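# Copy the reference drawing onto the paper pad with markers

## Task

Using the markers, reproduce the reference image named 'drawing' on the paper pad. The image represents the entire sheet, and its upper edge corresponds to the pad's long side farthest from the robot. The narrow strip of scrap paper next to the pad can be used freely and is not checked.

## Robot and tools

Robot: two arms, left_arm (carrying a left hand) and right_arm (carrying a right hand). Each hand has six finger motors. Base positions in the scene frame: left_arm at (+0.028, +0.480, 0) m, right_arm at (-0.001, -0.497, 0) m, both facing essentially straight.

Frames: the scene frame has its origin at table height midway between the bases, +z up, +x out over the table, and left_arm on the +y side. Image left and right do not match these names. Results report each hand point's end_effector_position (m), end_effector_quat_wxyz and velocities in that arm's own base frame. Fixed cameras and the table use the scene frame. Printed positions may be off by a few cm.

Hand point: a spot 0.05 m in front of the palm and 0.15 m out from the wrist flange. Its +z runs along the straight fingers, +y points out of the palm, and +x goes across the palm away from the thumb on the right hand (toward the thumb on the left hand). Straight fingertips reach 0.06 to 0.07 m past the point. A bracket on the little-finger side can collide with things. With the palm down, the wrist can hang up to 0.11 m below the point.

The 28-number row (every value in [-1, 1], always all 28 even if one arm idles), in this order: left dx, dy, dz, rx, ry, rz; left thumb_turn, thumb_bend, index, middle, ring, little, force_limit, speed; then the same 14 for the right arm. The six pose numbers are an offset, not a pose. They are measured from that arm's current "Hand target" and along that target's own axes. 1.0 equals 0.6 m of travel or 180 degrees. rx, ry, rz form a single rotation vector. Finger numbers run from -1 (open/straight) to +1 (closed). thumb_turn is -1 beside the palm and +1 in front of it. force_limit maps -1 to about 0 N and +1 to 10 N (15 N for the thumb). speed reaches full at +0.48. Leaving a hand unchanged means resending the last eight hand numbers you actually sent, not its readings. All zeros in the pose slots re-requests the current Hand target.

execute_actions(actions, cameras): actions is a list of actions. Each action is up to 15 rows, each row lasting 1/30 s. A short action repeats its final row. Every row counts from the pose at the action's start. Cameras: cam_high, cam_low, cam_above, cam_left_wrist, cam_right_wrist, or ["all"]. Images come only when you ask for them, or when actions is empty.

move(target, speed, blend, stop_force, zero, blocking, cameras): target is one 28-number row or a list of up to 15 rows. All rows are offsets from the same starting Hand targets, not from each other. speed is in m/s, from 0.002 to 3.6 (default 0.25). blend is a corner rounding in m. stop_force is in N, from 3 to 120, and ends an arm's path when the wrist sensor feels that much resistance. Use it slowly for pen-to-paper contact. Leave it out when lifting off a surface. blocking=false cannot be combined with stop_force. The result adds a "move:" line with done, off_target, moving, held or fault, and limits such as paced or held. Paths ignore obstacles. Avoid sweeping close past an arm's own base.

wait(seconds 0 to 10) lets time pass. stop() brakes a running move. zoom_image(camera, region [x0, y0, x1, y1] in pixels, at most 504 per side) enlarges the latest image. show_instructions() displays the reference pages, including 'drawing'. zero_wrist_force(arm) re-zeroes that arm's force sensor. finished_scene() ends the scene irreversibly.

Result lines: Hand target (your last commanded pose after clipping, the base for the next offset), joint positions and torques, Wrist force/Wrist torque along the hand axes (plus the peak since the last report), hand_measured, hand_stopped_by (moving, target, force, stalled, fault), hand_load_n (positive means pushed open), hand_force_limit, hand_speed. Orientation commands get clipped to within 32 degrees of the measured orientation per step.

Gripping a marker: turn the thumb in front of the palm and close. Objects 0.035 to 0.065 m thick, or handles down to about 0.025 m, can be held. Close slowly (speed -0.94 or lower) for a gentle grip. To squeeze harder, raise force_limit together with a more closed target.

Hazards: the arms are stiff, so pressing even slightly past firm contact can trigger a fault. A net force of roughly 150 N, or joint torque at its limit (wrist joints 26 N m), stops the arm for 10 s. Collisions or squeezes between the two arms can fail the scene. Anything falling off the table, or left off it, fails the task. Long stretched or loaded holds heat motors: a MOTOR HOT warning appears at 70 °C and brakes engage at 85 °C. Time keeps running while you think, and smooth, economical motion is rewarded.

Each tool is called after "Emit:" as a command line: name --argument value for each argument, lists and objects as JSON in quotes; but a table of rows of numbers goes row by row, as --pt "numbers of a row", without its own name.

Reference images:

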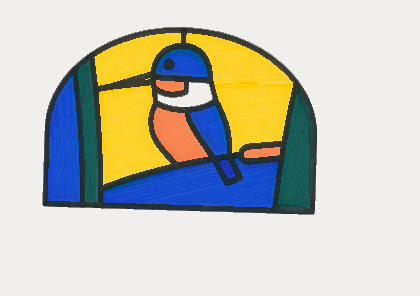

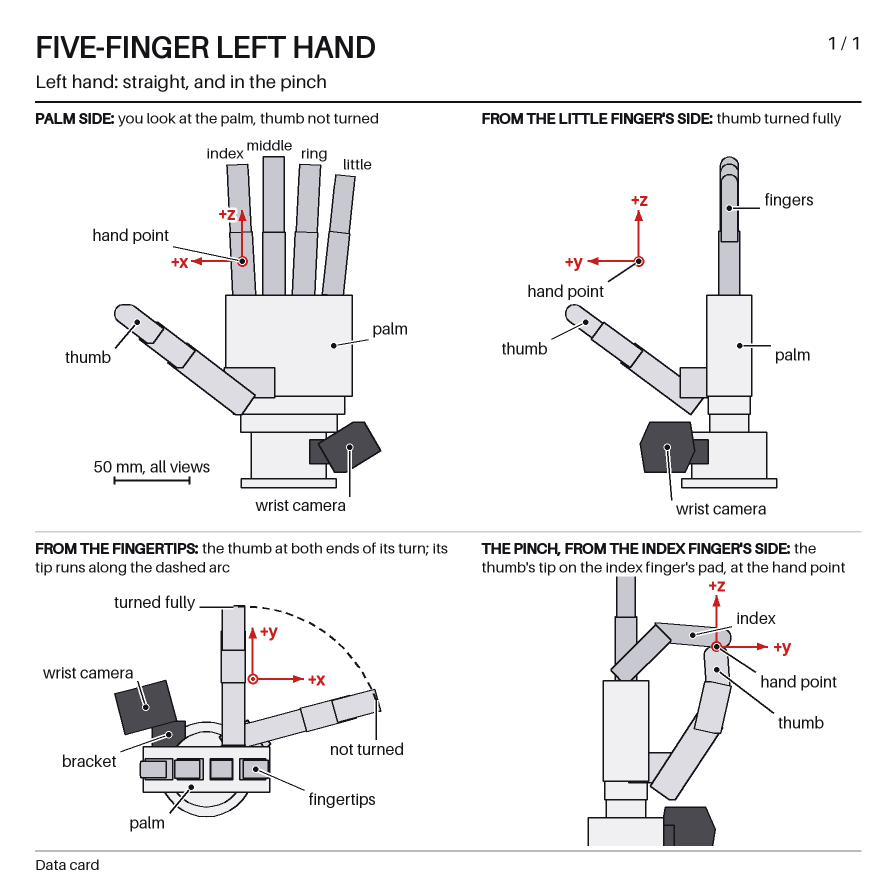

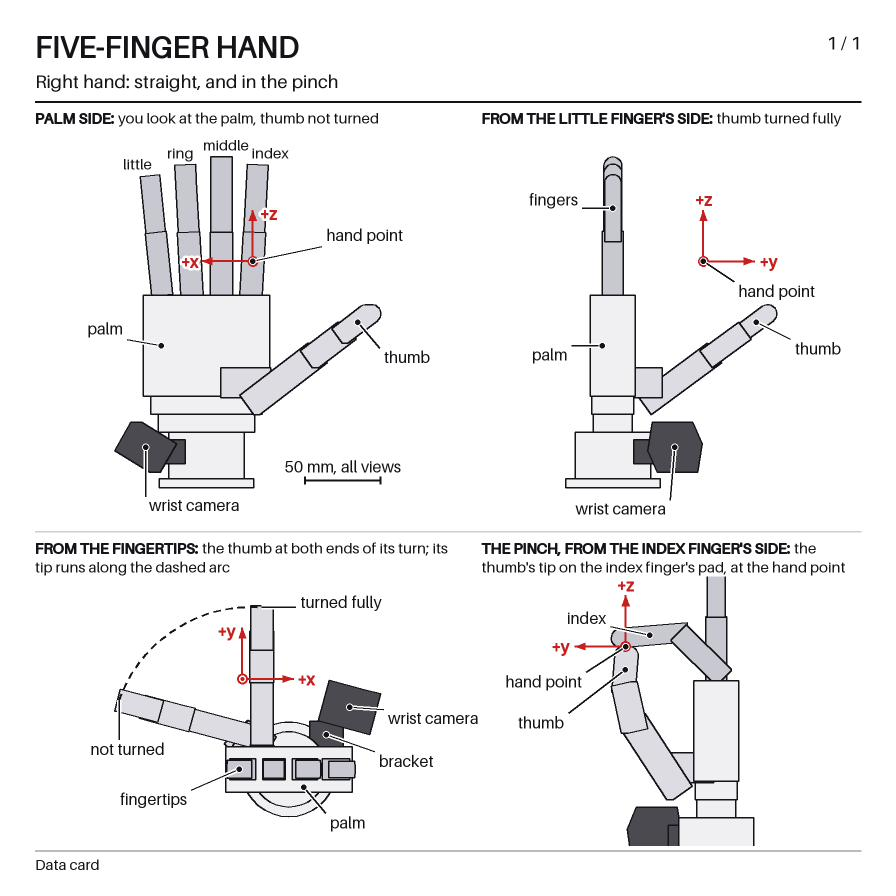

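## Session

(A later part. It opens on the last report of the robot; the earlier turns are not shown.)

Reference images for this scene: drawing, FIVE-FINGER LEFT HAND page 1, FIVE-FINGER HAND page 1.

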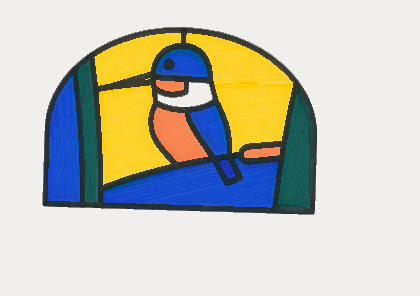

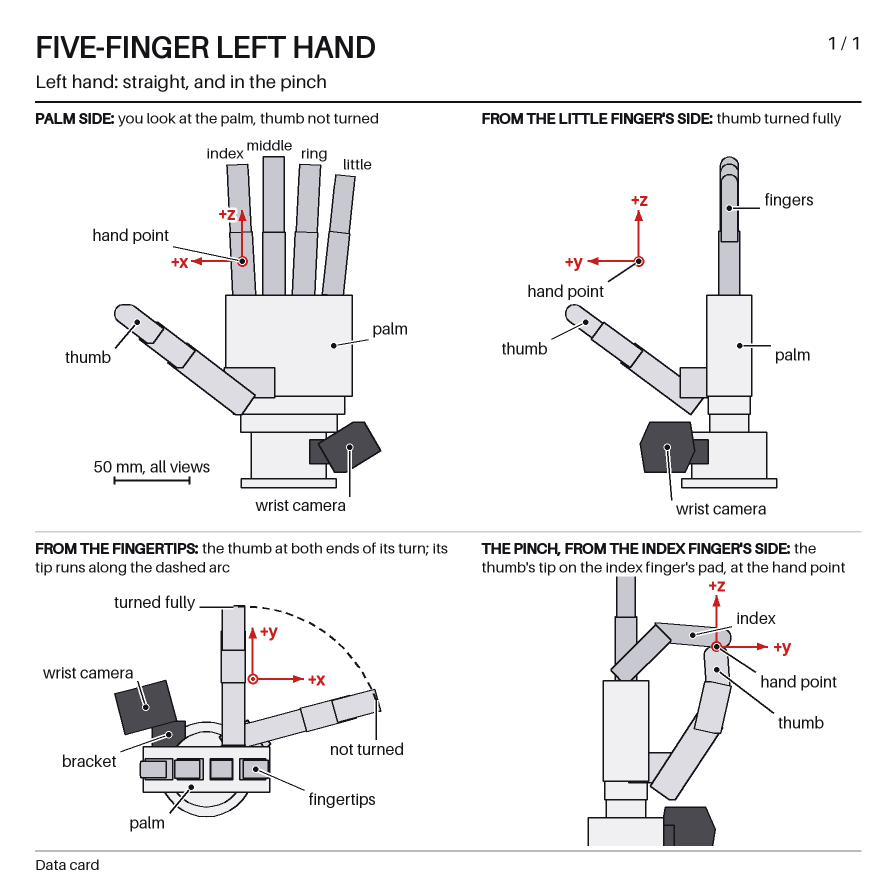

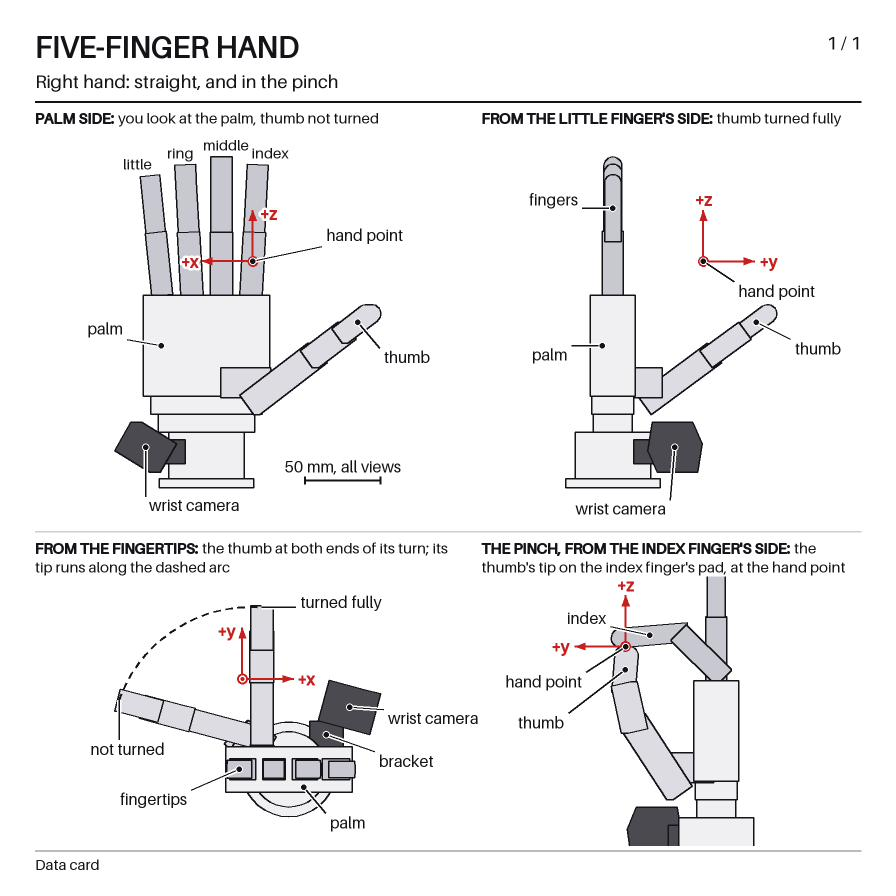

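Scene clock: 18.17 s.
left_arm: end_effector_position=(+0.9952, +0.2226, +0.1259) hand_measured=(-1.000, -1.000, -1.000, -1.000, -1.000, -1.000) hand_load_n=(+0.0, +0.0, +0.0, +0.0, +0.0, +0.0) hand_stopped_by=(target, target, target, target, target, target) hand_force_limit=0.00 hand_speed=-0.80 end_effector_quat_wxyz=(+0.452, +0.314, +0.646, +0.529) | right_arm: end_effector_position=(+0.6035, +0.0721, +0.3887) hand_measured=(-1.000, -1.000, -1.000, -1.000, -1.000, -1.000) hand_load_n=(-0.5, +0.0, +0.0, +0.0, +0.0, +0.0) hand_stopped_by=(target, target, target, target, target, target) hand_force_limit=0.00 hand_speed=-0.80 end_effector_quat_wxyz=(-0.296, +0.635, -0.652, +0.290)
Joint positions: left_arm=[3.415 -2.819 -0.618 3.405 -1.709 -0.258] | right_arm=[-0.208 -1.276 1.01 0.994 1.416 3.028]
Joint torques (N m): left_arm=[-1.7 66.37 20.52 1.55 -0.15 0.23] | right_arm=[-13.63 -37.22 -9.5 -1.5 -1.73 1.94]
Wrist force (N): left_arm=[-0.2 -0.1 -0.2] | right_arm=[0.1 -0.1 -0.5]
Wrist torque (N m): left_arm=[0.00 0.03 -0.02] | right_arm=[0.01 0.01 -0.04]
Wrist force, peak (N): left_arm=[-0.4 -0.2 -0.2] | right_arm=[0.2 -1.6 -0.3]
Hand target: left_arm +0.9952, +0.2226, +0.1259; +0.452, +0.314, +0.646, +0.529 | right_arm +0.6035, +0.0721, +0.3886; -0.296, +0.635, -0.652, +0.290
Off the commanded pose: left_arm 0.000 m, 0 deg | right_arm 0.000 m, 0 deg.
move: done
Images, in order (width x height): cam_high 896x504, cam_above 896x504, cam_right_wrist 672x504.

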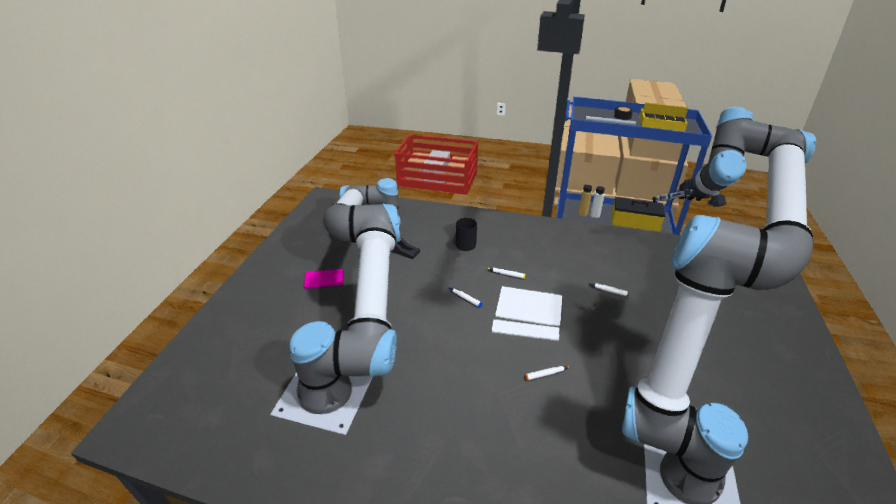

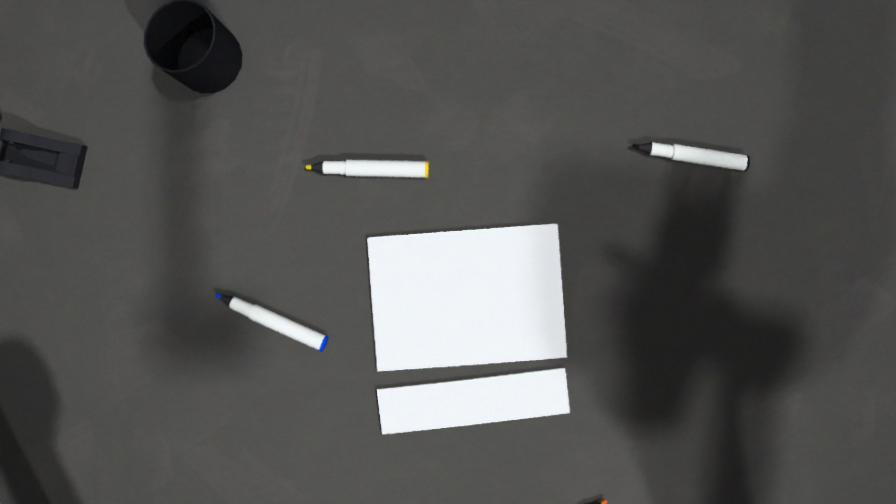

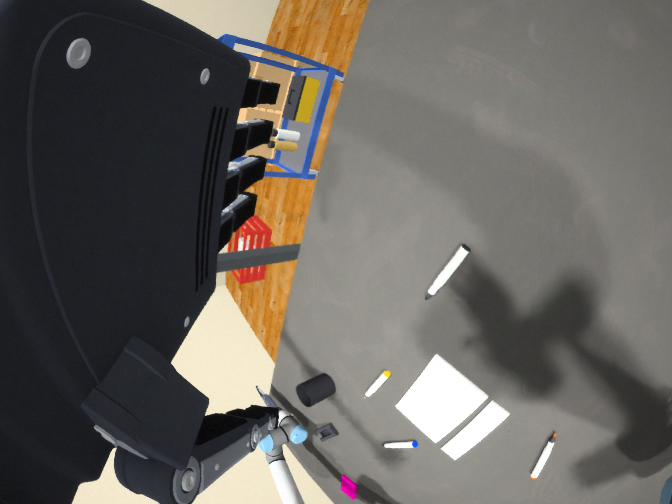

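Emit:
move --target '[0.1118,0.534,-0.364,0,0,-0.5,-1,-1,-1,-1,-1,-1,0.0,-0.8,0,0,0,0,0,0,-1,-1,-1,-1,-1,-1,0.0,-0.8]' --speed 0.5 --cameras '["all"]'

Scene clock: 21.07 s.
left_arm: end_effector_position=(+0.7455, +0.2722, +0.4259) hand_measured=(-1.000, -1.000, -1.000, -1.000, -1.000, -1.000) hand_load_n=(+0.0, +0.0, +0.0, +0.0, +0.0, +0.0) hand_stopped_by=(target, target, target, target, target, target) hand_force_limit=0.00 hand_speed=-0.80 end_effector_quat_wxyz=(+0.694, -0.234, +0.679, +0.055) | right_arm: end_effector_position=(+0.6035, +0.0721, +0.3886) hand_measured=(-1.000, -1.000, -1.000, -1.000, -1.000, -1.000) hand_load_n=(+0.0, +0.0, +0.0, +0.0, +0.0, +0.0) hand_stopped_by=(target, target, target, target, target, target) hand_force_limit=0.00 hand_speed=-0.80 end_effector_quat_wxyz=(-0.296, +0.635, -0.652, +0.290)
Joint positions: left_arm=[3.616 -1.925 -1.173 3.067 -1.507 -1.822] | right_arm=[-0.208 -1.276 1.01 0.993 1.416 3.028]
Joint torques (N m): left_arm=[7.24 50.59 33.01 -1.12 1.28 -2.82] | right_arm=[-13.5 -36.8 -9.1 -1.46 -1.74 2.09]
Wrist force (N): left_arm=[-0.5 1.8 -2.3] | right_arm=[0.3 -0.3 -0.1]
Wrist torque (N m): left_arm=[0.21 0.15 -0.21] | right_arm=[-0.04 -0.03 -0.04]
Wrist force, peak (N): left_arm=[-1.4 2.0 -3.3] | right_arm=[0.3 -0.4 -0.4]
Hand target: left_arm +0.7454, +0.2722, +0.4259; +0.694, -0.234, +0.679, +0.055 | right_arm +0.6035, +0.0721, +0.3886; -0.296, +0.635, -0.652, +0.290
Off the commanded pose: left_arm 0.000 m, 0 deg | right_arm 0.000 m, 0 deg.
move: done

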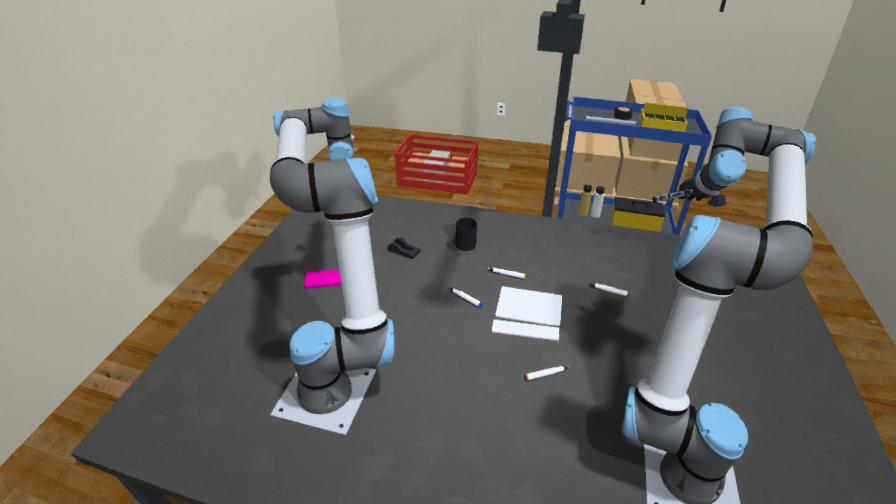

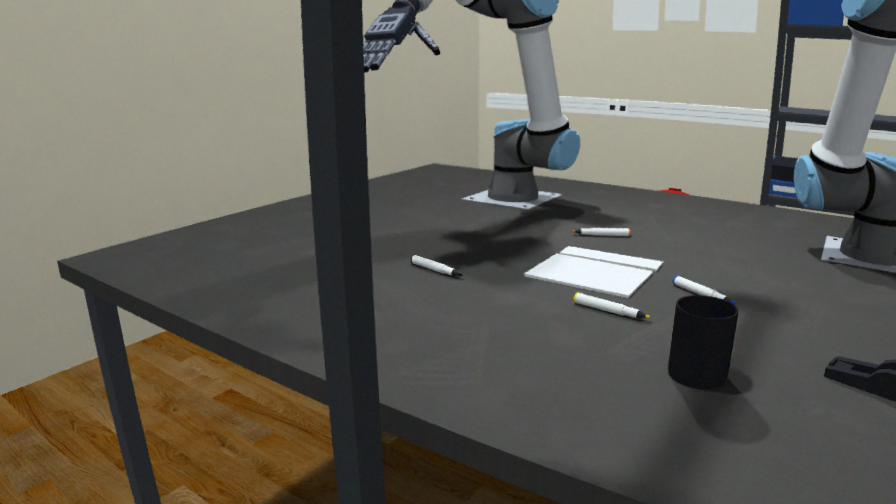

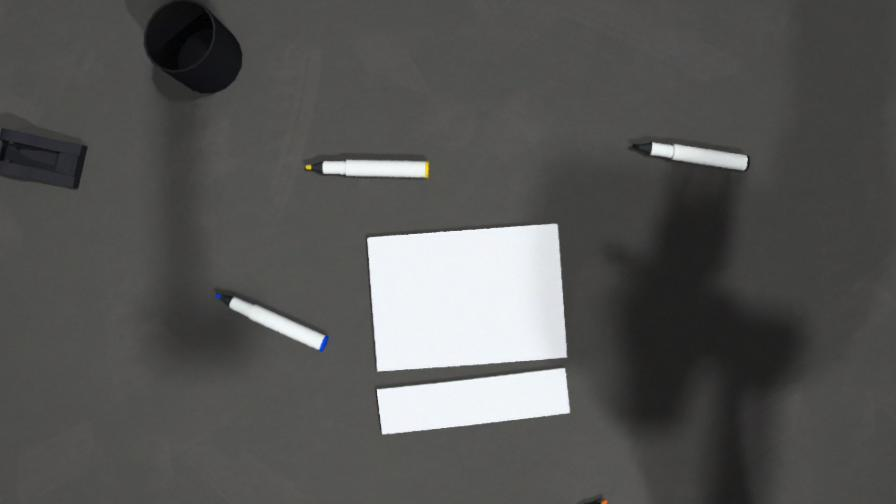

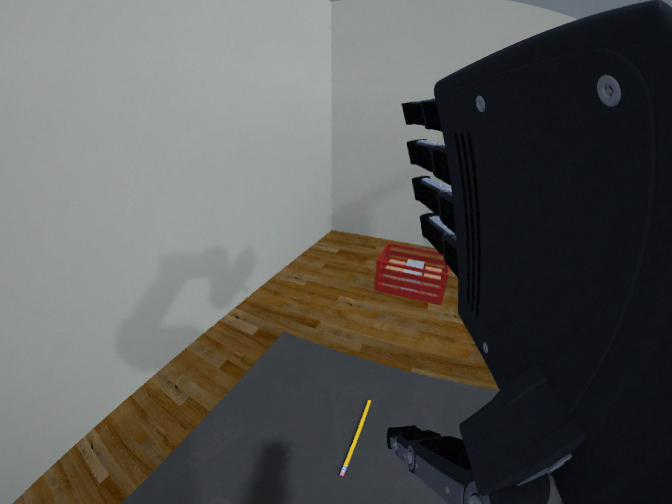

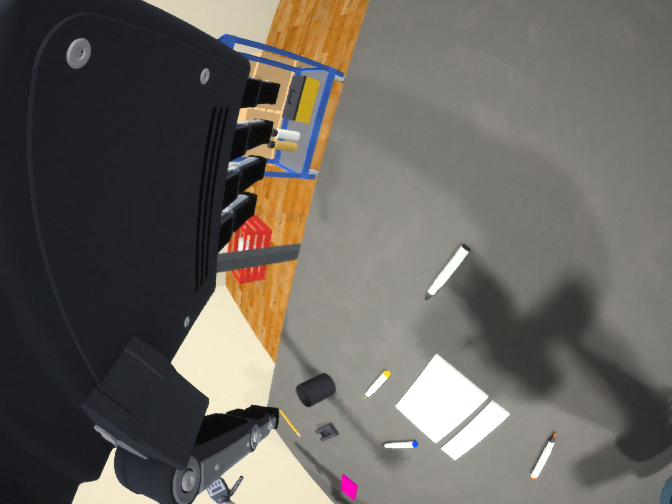

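Emit:
move --target '[0,0,0,0,0,-0.5,-1,-1,-1,-1,-1,-1,0.0,-0.8,0,0,0,0,0,0,-1,-1,-1,-1,-1,-1,0.0,-0.8]' --speed 0.5 --cameras '["cam_high", "cam_left_wrist"]'

Scene clock: 23.47 s.
left_arm: end_effector_position=(+0.7454, +0.2722, +0.4259) hand_measured=(-1.000, -1.000, -1.000, -1.000, -1.000, -1.000) hand_load_n=(+0.0, +0.0, +0.0, +0.0, -0.5, +0.0) hand_stopped_by=(target, target, target, target, target, target) hand_force_limit=0.00 hand_speed=-0.80 end_effector_quat_wxyz=(-0.529, +0.646, -0.314, +0.452) | right_arm: end_effector_position=(+0.6035, +0.0721, +0.3886) hand_measured=(-1.000, -1.000, -1.000, -1.000, -1.000, -1.000) hand_load_n=(+0.0, +0.0, +0.0, +0.0, +0.0, +0.0) hand_stopped_by=(target, target, target, target, target, target) hand_force_limit=0.00 hand_speed=-0.80 end_effector_quat_wxyz=(-0.296, +0.635, -0.652, +0.290)
Joint positions: left_arm=[3.794 -1.903 -1.189 3.059 -1.329 -3.387] | right_arm=[-0.208 -1.276 1.01 0.993 1.416 3.028]
Joint torques (N m): left_arm=[5.83 48.41 8.03 3.81 0.95 -2.88] | right_arm=[-13.9 -37.03 -8.74 -1.56 -1.72 2.06]
Wrist force (N): left_arm=[0.4 2.1 -2.8] | right_arm=[0.0 -0.2 -0.1]
Wrist torque (N m): left_arm=[0.18 -0.23 -0.50] | right_arm=[-0.03 0.02 -0.05]
Wrist force, peak (N): left_arm=[0.3 2.6 -2.7] | right_arm=[-0.1 -0.1 -0.6]
Hand target: left_arm +0.7454, +0.2722, +0.4259; -0.529, +0.646, -0.314, +0.452 | right_arm +0.6035, +0.0721, +0.3886; -0.296, +0.635, -0.652, +0.290
Off the commanded pose: left_arm 0.000 m, 0 deg | right_arm 0.000 m, 0 deg.
move: done
Images, in order (width x height): cam_high 896x504, cam_left_wrist 672x504.

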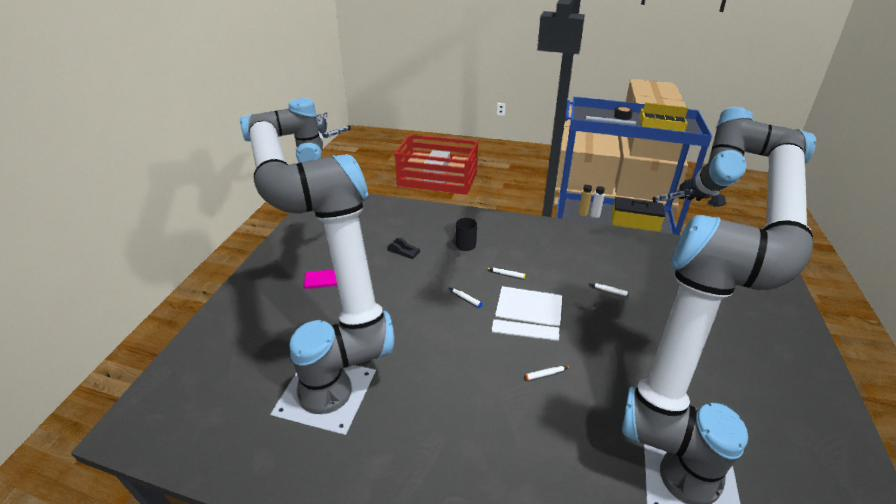

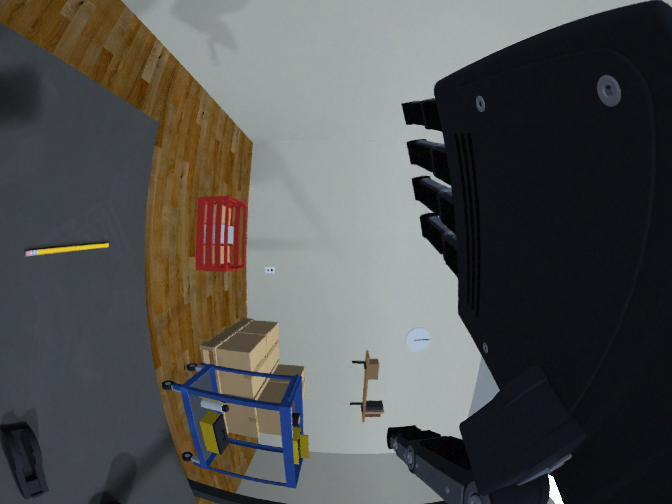

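Emit:
move --target '[0,0,0,0,0,0,-1,-1,-1,-1,-1,-1,0.0,-0.8,-0.710,0.149,0.2008,0.1167,0,0,-1,-1,-1,-1,-1,-1,0.0,-0.8]' --speed 0.4 --cameras '["cam_high", "cam_above", "cam_right_wrist"]'

Scene clock: 30.37 s.
left_arm: end_effector_position=(+0.7454, +0.2722, +0.4259) hand_measured=(-1.000, -1.000, -1.000, -1.000, -1.000, -1.000) hand_load_n=(-0.5, +0.0, +0.0, +0.0, +0.0, +0.0) hand_stopped_by=(target, target, target, target, target, target) hand_force_limit=0.00 hand_speed=-0.80 end_effector_quat_wxyz=(-0.529, +0.646, -0.314, +0.452) | right_arm: end_effector_position=(+0.6430, +0.4999, +0.2495) hand_measured=(-1.000, -1.000, -1.000, -1.000, -1.000, -1.000) hand_load_n=(-0.5, -0.5, +0.0, +0.0, +0.0, +0.0) hand_stopped_by=(target, target, target, target, target, target) hand_force_limit=0.00 hand_speed=-0.80 end_effector_quat_wxyz=(-0.407, +0.571, -0.588, +0.404)
Joint positions: left_arm=[3.794 -1.903 -1.189 3.059 -1.329 -3.387] | right_arm=[0.621 -0.88 0.9 0.405 2.159 3.406]
Joint torques (N m): left_arm=[5.84 48.53 8.4 3.75 1.01 -2.96] | right_arm=[9.52 -34.63 -27.01 1.8 1.88 2.05]
Wrist force (N): left_arm=[0.5 2.2 -2.6] | right_arm=[-0.4 0.5 -0.2]
Wrist torque (N m): left_arm=[0.19 -0.23 -0.50] | right_arm=[0.09 0.06 -0.08]
Wrist force, peak (N): left_arm=[0.4 2.4 -2.8] | right_arm=[-1.8 1.6 -0.1]
Hand target: left_arm +0.7454, +0.2722, +0.4259; -0.529, +0.646, -0.314, +0.452 | right_arm +0.6430, +0.5000, +0.2495; -0.407, +0.571, -0.588, +0.404
Off the commanded pose: left_arm 0.000 m, 0 deg | right_arm 0.000 m, 0 deg.
move: done
Images, in order (width x height): cam_high 896x504, cam_above 896x504, cam_right_wrist 672x504.

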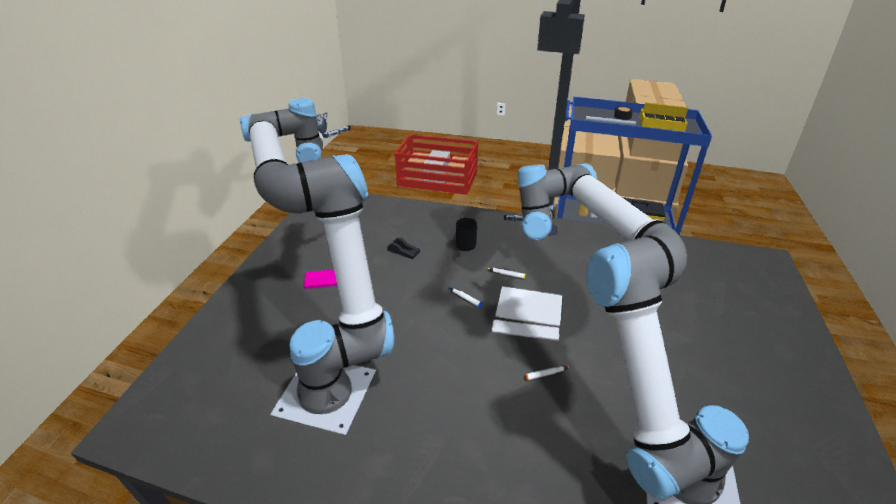

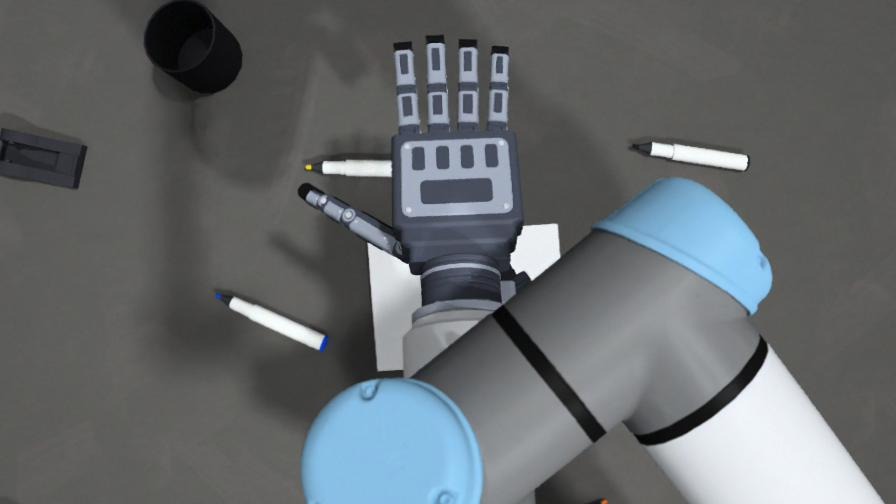

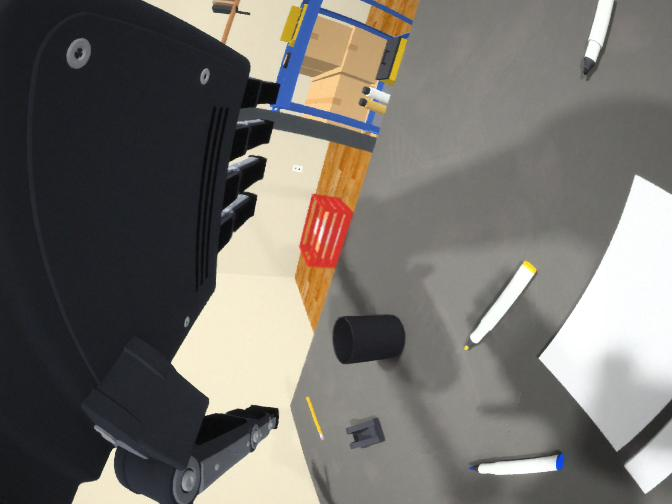

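Emit:
zoom_image --camera "cam_above" --region '[120, 0, 370, 240]'

Scaled by 2.016 from the camera's 896x504 image, which has a finer 1280x720 frame.

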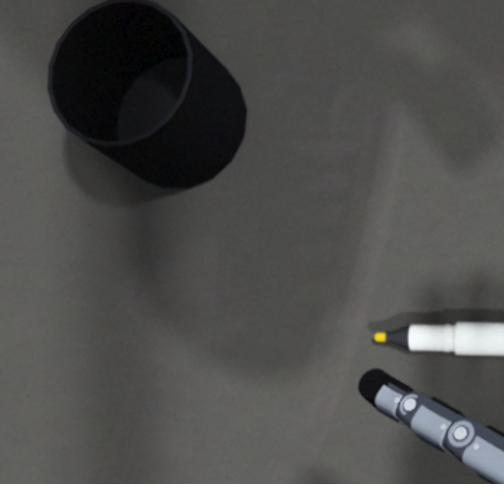

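Emit:
move --target '[0,0,0,0,0,0,-1,-1,-1,-1,-1,-1,0.0,-0.8,0,0,0,0,0,0,1,-0.5,-0.3,-0.3,-0.5,-0.5,0.0,0.3]' --speed 0.4 --cameras '["cam_low", "cam_above", "cam_right_wrist"]'

Scene clock: 32.53 s.
left_arm: end_effector_position=(+0.7454, +0.2722, +0.4259) hand_measured=(-1.000, -1.000, -1.000, -1.000, -1.000, -1.000) hand_load_n=(+0.0, +0.0, +0.0, +0.0, +0.0, +0.0) hand_stopped_by=(target, target, target, target, target, target) hand_force_limit=0.00 hand_speed=-0.80 end_effector_quat_wxyz=(-0.529, +0.646, -0.314, +0.452) | right_arm: end_effector_position=(+0.6430, +0.5000, +0.2495) hand_measured=(+1.000, -0.500, -0.300, -0.300, -0.500, -0.500) hand_load_n=(+0.0, +0.0, +0.0, +0.0, +0.0, +0.0) hand_stopped_by=(target, target, target, target, target, target) hand_force_limit=0.00 hand_speed=0.30 end_effector_quat_wxyz=(-0.407, +0.571, -0.588, +0.404)
Joint positions: left_arm=[3.794 -1.903 -1.189 3.059 -1.329 -3.387] | right_arm=[0.621 -0.88 0.9 0.405 2.159 3.406]
Joint torques (N m): left_arm=[7.7 49.29 9.27 3.77 0.68 -2.98] | right_arm=[8.87 -37.03 -25.31 -1.73 0.39 1.95]
Wrist force (N): left_arm=[0.5 2.2 -2.6] | right_arm=[-0.4 0.5 -0.2]
Wrist torque (N m): left_arm=[0.18 -0.24 -0.49] | right_arm=[0.09 0.06 -0.07]
Wrist force, peak (N): left_arm=[0.5 2.4 -2.8] | right_arm=[-0.3 0.8 -0.3]
Hand target: left_arm +0.7454, +0.2722, +0.4259; -0.529, +0.646, -0.314, +0.452 | right_arm +0.6430, +0.5000, +0.2495; -0.407, +0.571, -0.588, +0.404
Off the commanded pose: left_arm 0.000 m, 0 deg | right_arm 0.000 m, 0 deg.
move: done
Images, in order (width x height): cam_low 896x504, cam_above 896x504, cam_right_wrist 672x504.

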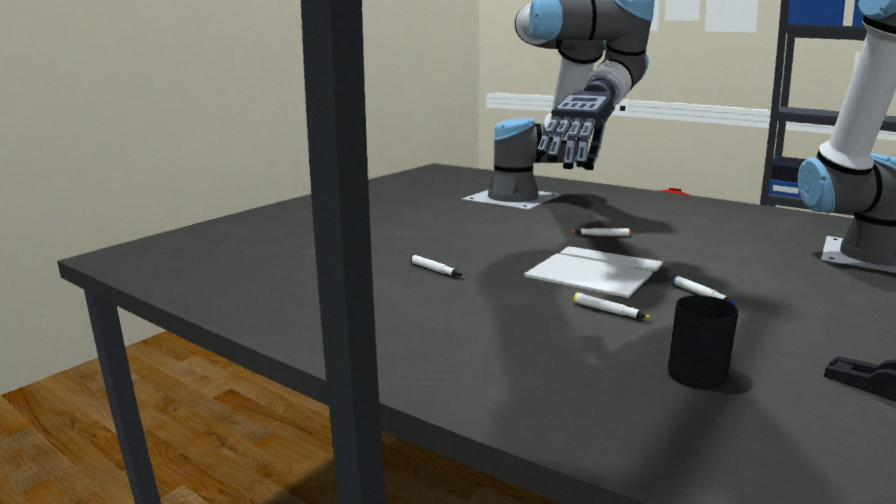

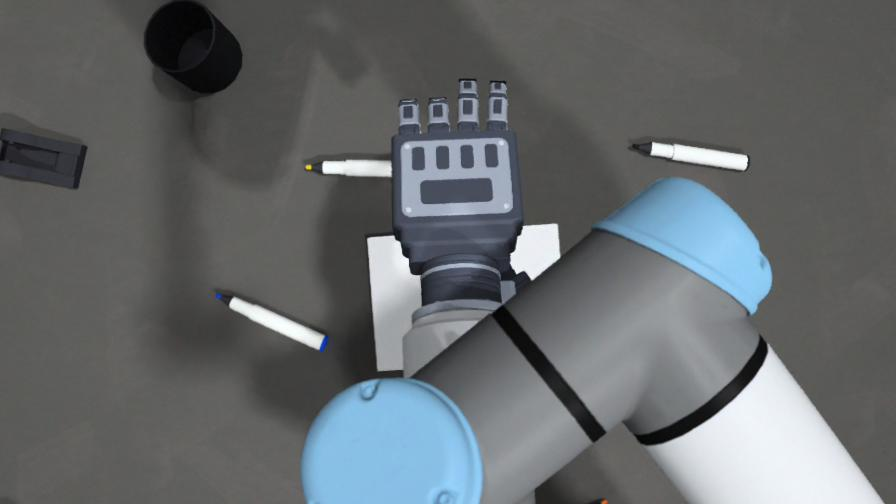

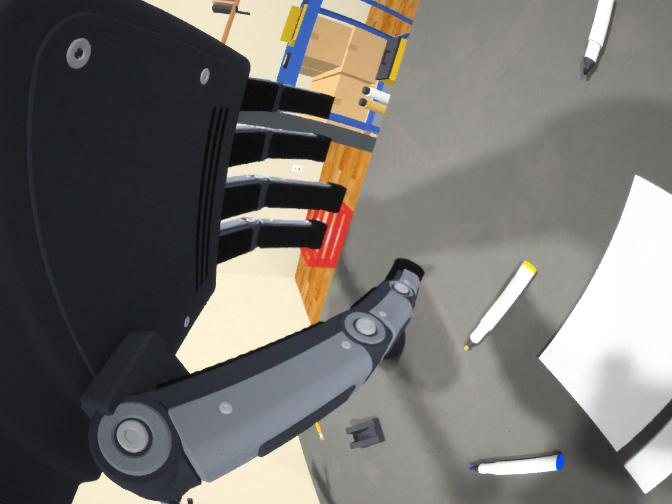

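Emit:
move --target '[0,0,0,0,0,0,-1,-1,-1,-1,-1,-1,0.0,-0.8,-0.1045,0.2288,0.1082,0,0,0,1,-0.5,-0.3,-0.3,-0.5,-0.5,0.0,0.3]' --speed 0.25 --cameras '["cam_low", "cam_above", "cam_right_wrist"]'

Scene clock: 34.37 s.
left_arm: end_effector_position=(+0.7454, +0.2722, +0.4259) hand_measured=(-1.000, -1.000, -1.000, -1.000, -1.000, -1.000) hand_load_n=(-0.5, +0.0, +0.0, +0.0, -0.5, +0.0) hand_stopped_by=(target, target, target, target, target, target) hand_force_limit=0.00 hand_speed=-0.80 end_effector_quat_wxyz=(-0.529, +0.646, -0.314, +0.452) | right_arm: end_effector_position=(+0.6580, +0.5650, +0.0995) hand_measured=(+1.000, -0.500, -0.300, -0.300, -0.500, -0.500) hand_load_n=(+0.5, +0.0, +0.0, +0.0, +0.0, +0.0) hand_stopped_by=(target, target, target, target, target, target) hand_force_limit=0.00 hand_speed=0.30 end_effector_quat_wxyz=(-0.407, +0.571, -0.588, +0.404)
Joint positions: left_arm=[3.794 -1.903 -1.189 3.059 -1.329 -3.387] | right_arm=[0.687 -0.636 0.852 0.229 2.219 3.44]
Joint torques (N m): left_arm=[6.7 47.8 7.79 3.81 0.99 -2.73] | right_arm=[8.81 -42.34 -28.12 1.81 2 2.07]
Wrist force (N): left_arm=[0.5 2.3 -2.8] | right_arm=[-0.1 0.6 -0.3]
Wrist torque (N m): left_arm=[0.20 -0.24 -0.50] | right_arm=[0.13 0.02 -0.04]
Wrist force, peak (N): left_arm=[0.4 2.4 -2.9] | right_arm=[-0.9 1.9 0.4]
Hand target: left_arm +0.7454, +0.2722, +0.4259; -0.529, +0.646, -0.314, +0.452 | right_arm +0.6580, +0.5650, +0.0994; -0.407, +0.571, -0.588, +0.404
Off the commanded pose: left_arm 0.000 m, 0 deg | right_arm 0.000 m, 0 deg.
move: done
Images, in order (width x height): cam_low 896x504, cam_above 896x504, cam_right_wrist 672x504.

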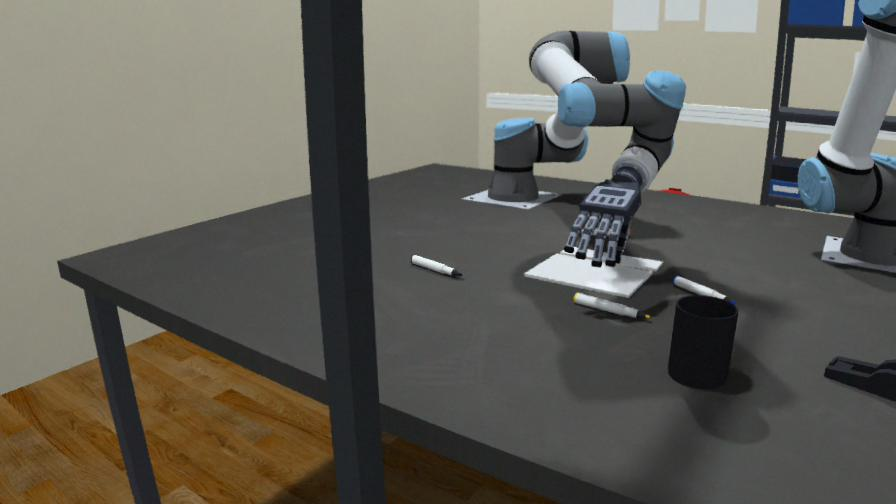

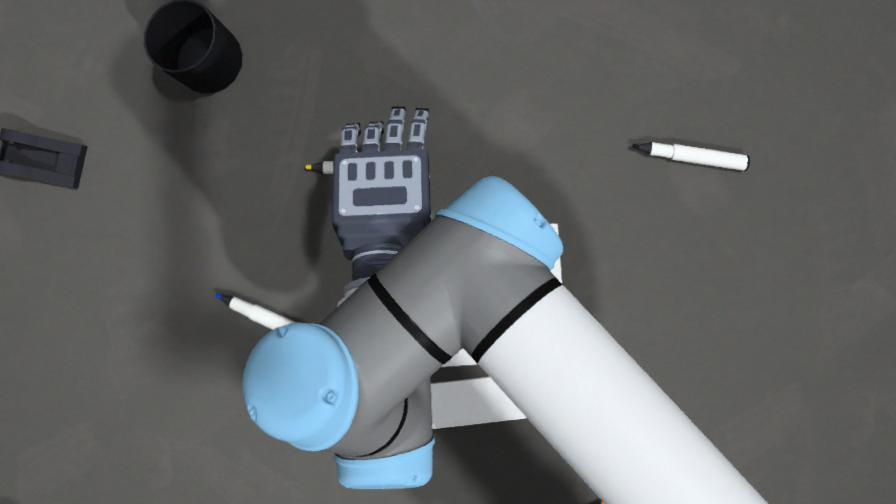

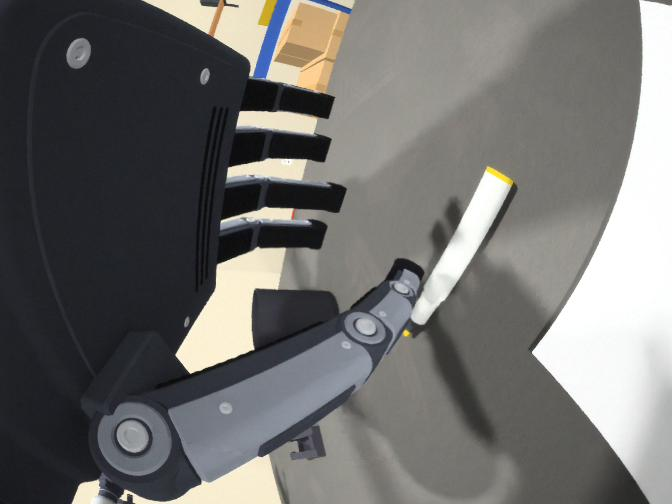

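Emit:
move --target '[0,0,0,0,0,0,-1,-1,-1,-1,-1,-1,0.0,-0.8,-0.0082,0.0907,0.0168,0,0,0,1,-0.5,-0.3,-0.3,-0.5,-0.5,0.0,0.3]' --speed 0.15 --cameras '["cam_low", "cam_above", "cam_right_wrist"]' --stop_force 6

Scene clock: 36.47 s.
left_arm: end_effector_position=(+0.7454, +0.2722, +0.4259) hand_measured=(-1.000, -1.000, -1.000, -1.000, -1.000, -1.000) hand_load_n=(+0.0, +0.0, +0.0, +0.0, +0.0, +0.0) hand_stopped_by=(target, target, target, target, target, target) hand_force_limit=0.00 hand_speed=-0.80 end_effector_quat_wxyz=(-0.529, +0.646, -0.314, +0.452) | right_arm: end_effector_position=(+0.6489, +0.5711, +0.0449) hand_measured=(+1.000, -0.500, -0.300, -0.300, -0.500, -0.500) hand_load_n=(+0.0, +0.0, +0.0, +0.0, +0.0, +0.0) hand_stopped_by=(target, target, target, target, target, target) hand_force_limit=0.00 hand_speed=0.30 end_effector_quat_wxyz=(-0.407, +0.571, -0.588, +0.404)
Joint positions: left_arm=[3.794 -1.903 -1.189 3.059 -1.329 -3.387] | right_arm=[0.702 -0.594 0.915 0.129 2.232 3.448]
Joint torques (N m): left_arm=[7.4 48.49 7.78 3.79 0.8 -2.86] | right_arm=[9.81 -42.3 -9.37 -1.99 1.81 1.66]
Wrist force (N): left_arm=[0.5 2.4 -2.6] | right_arm=[-0.1 0.3 -0.4]
Wrist torque (N m): left_arm=[0.21 -0.24 -0.49] | right_arm=[0.09 0.02 -0.04]
Wrist force, peak (N): left_arm=[0.5 2.4 -2.8] | right_arm=[-0.2 1.2 -0.2]
Hand target: left_arm +0.7454, +0.2722, +0.4259; -0.529, +0.646, -0.314, +0.452 | right_arm +0.6489, +0.5711, +0.0449; -0.407, +0.571, -0.588, +0.404
Off the commanded pose: left_arm 0.000 m, 0 deg | right_arm 0.000 m, 0 deg.
move: done
Images, in order (width x height): cam_low 896x504, cam_above 896x504, cam_right_wrist 672x504.

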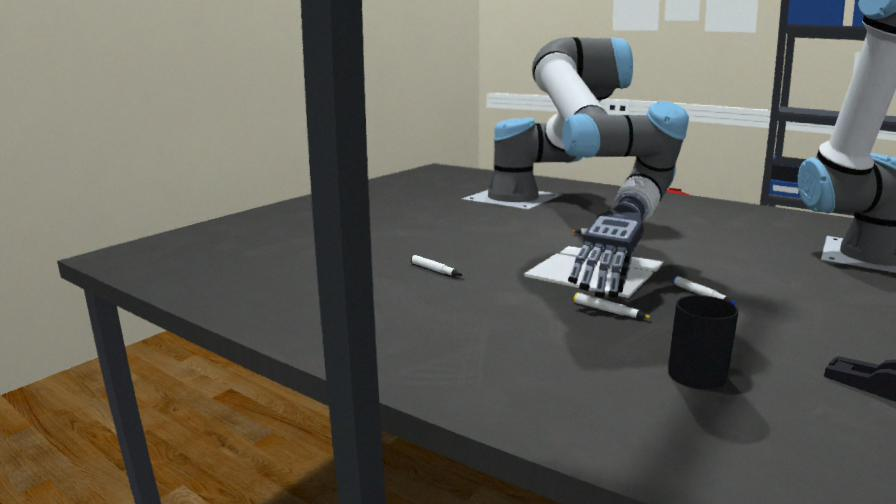

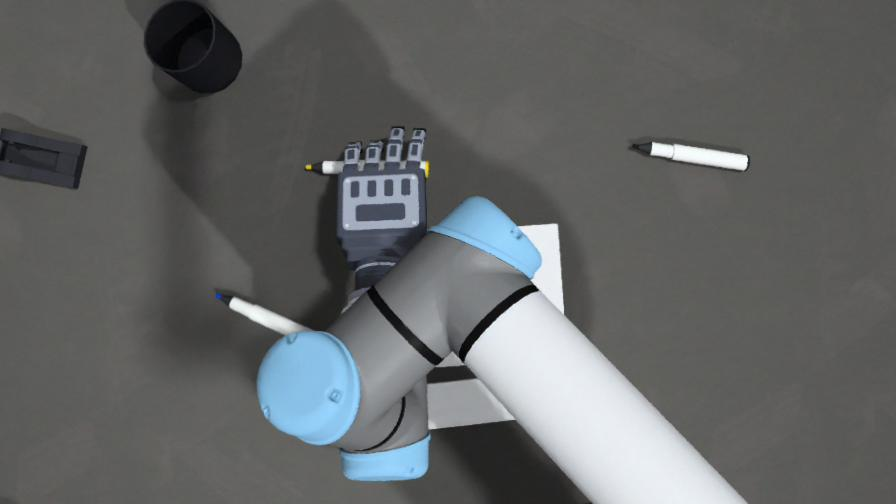

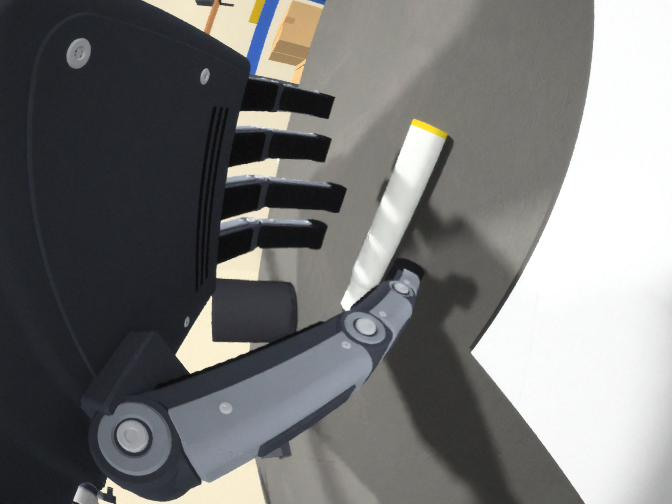

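Emit:
zoom_image --camera "cam_low" --region '[500, 180, 740, 350]'

Emit:
zoom_image --camera "cam_right_wrist" --region '[200, 60, 520, 340]'

Scaled by 2.100 from the camera's 896x504 image, which has a finer 1280x720 frame.

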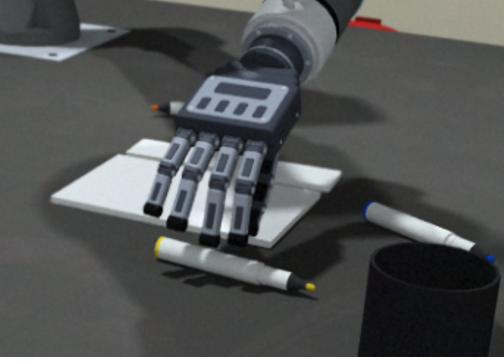

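Scaled by 1.575 from the camera's 672x504 image, which has a finer 960x720 frame.

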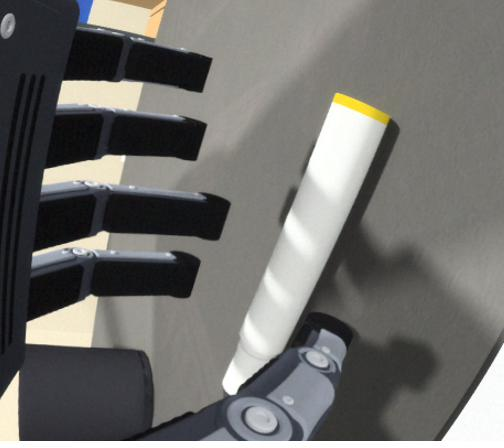

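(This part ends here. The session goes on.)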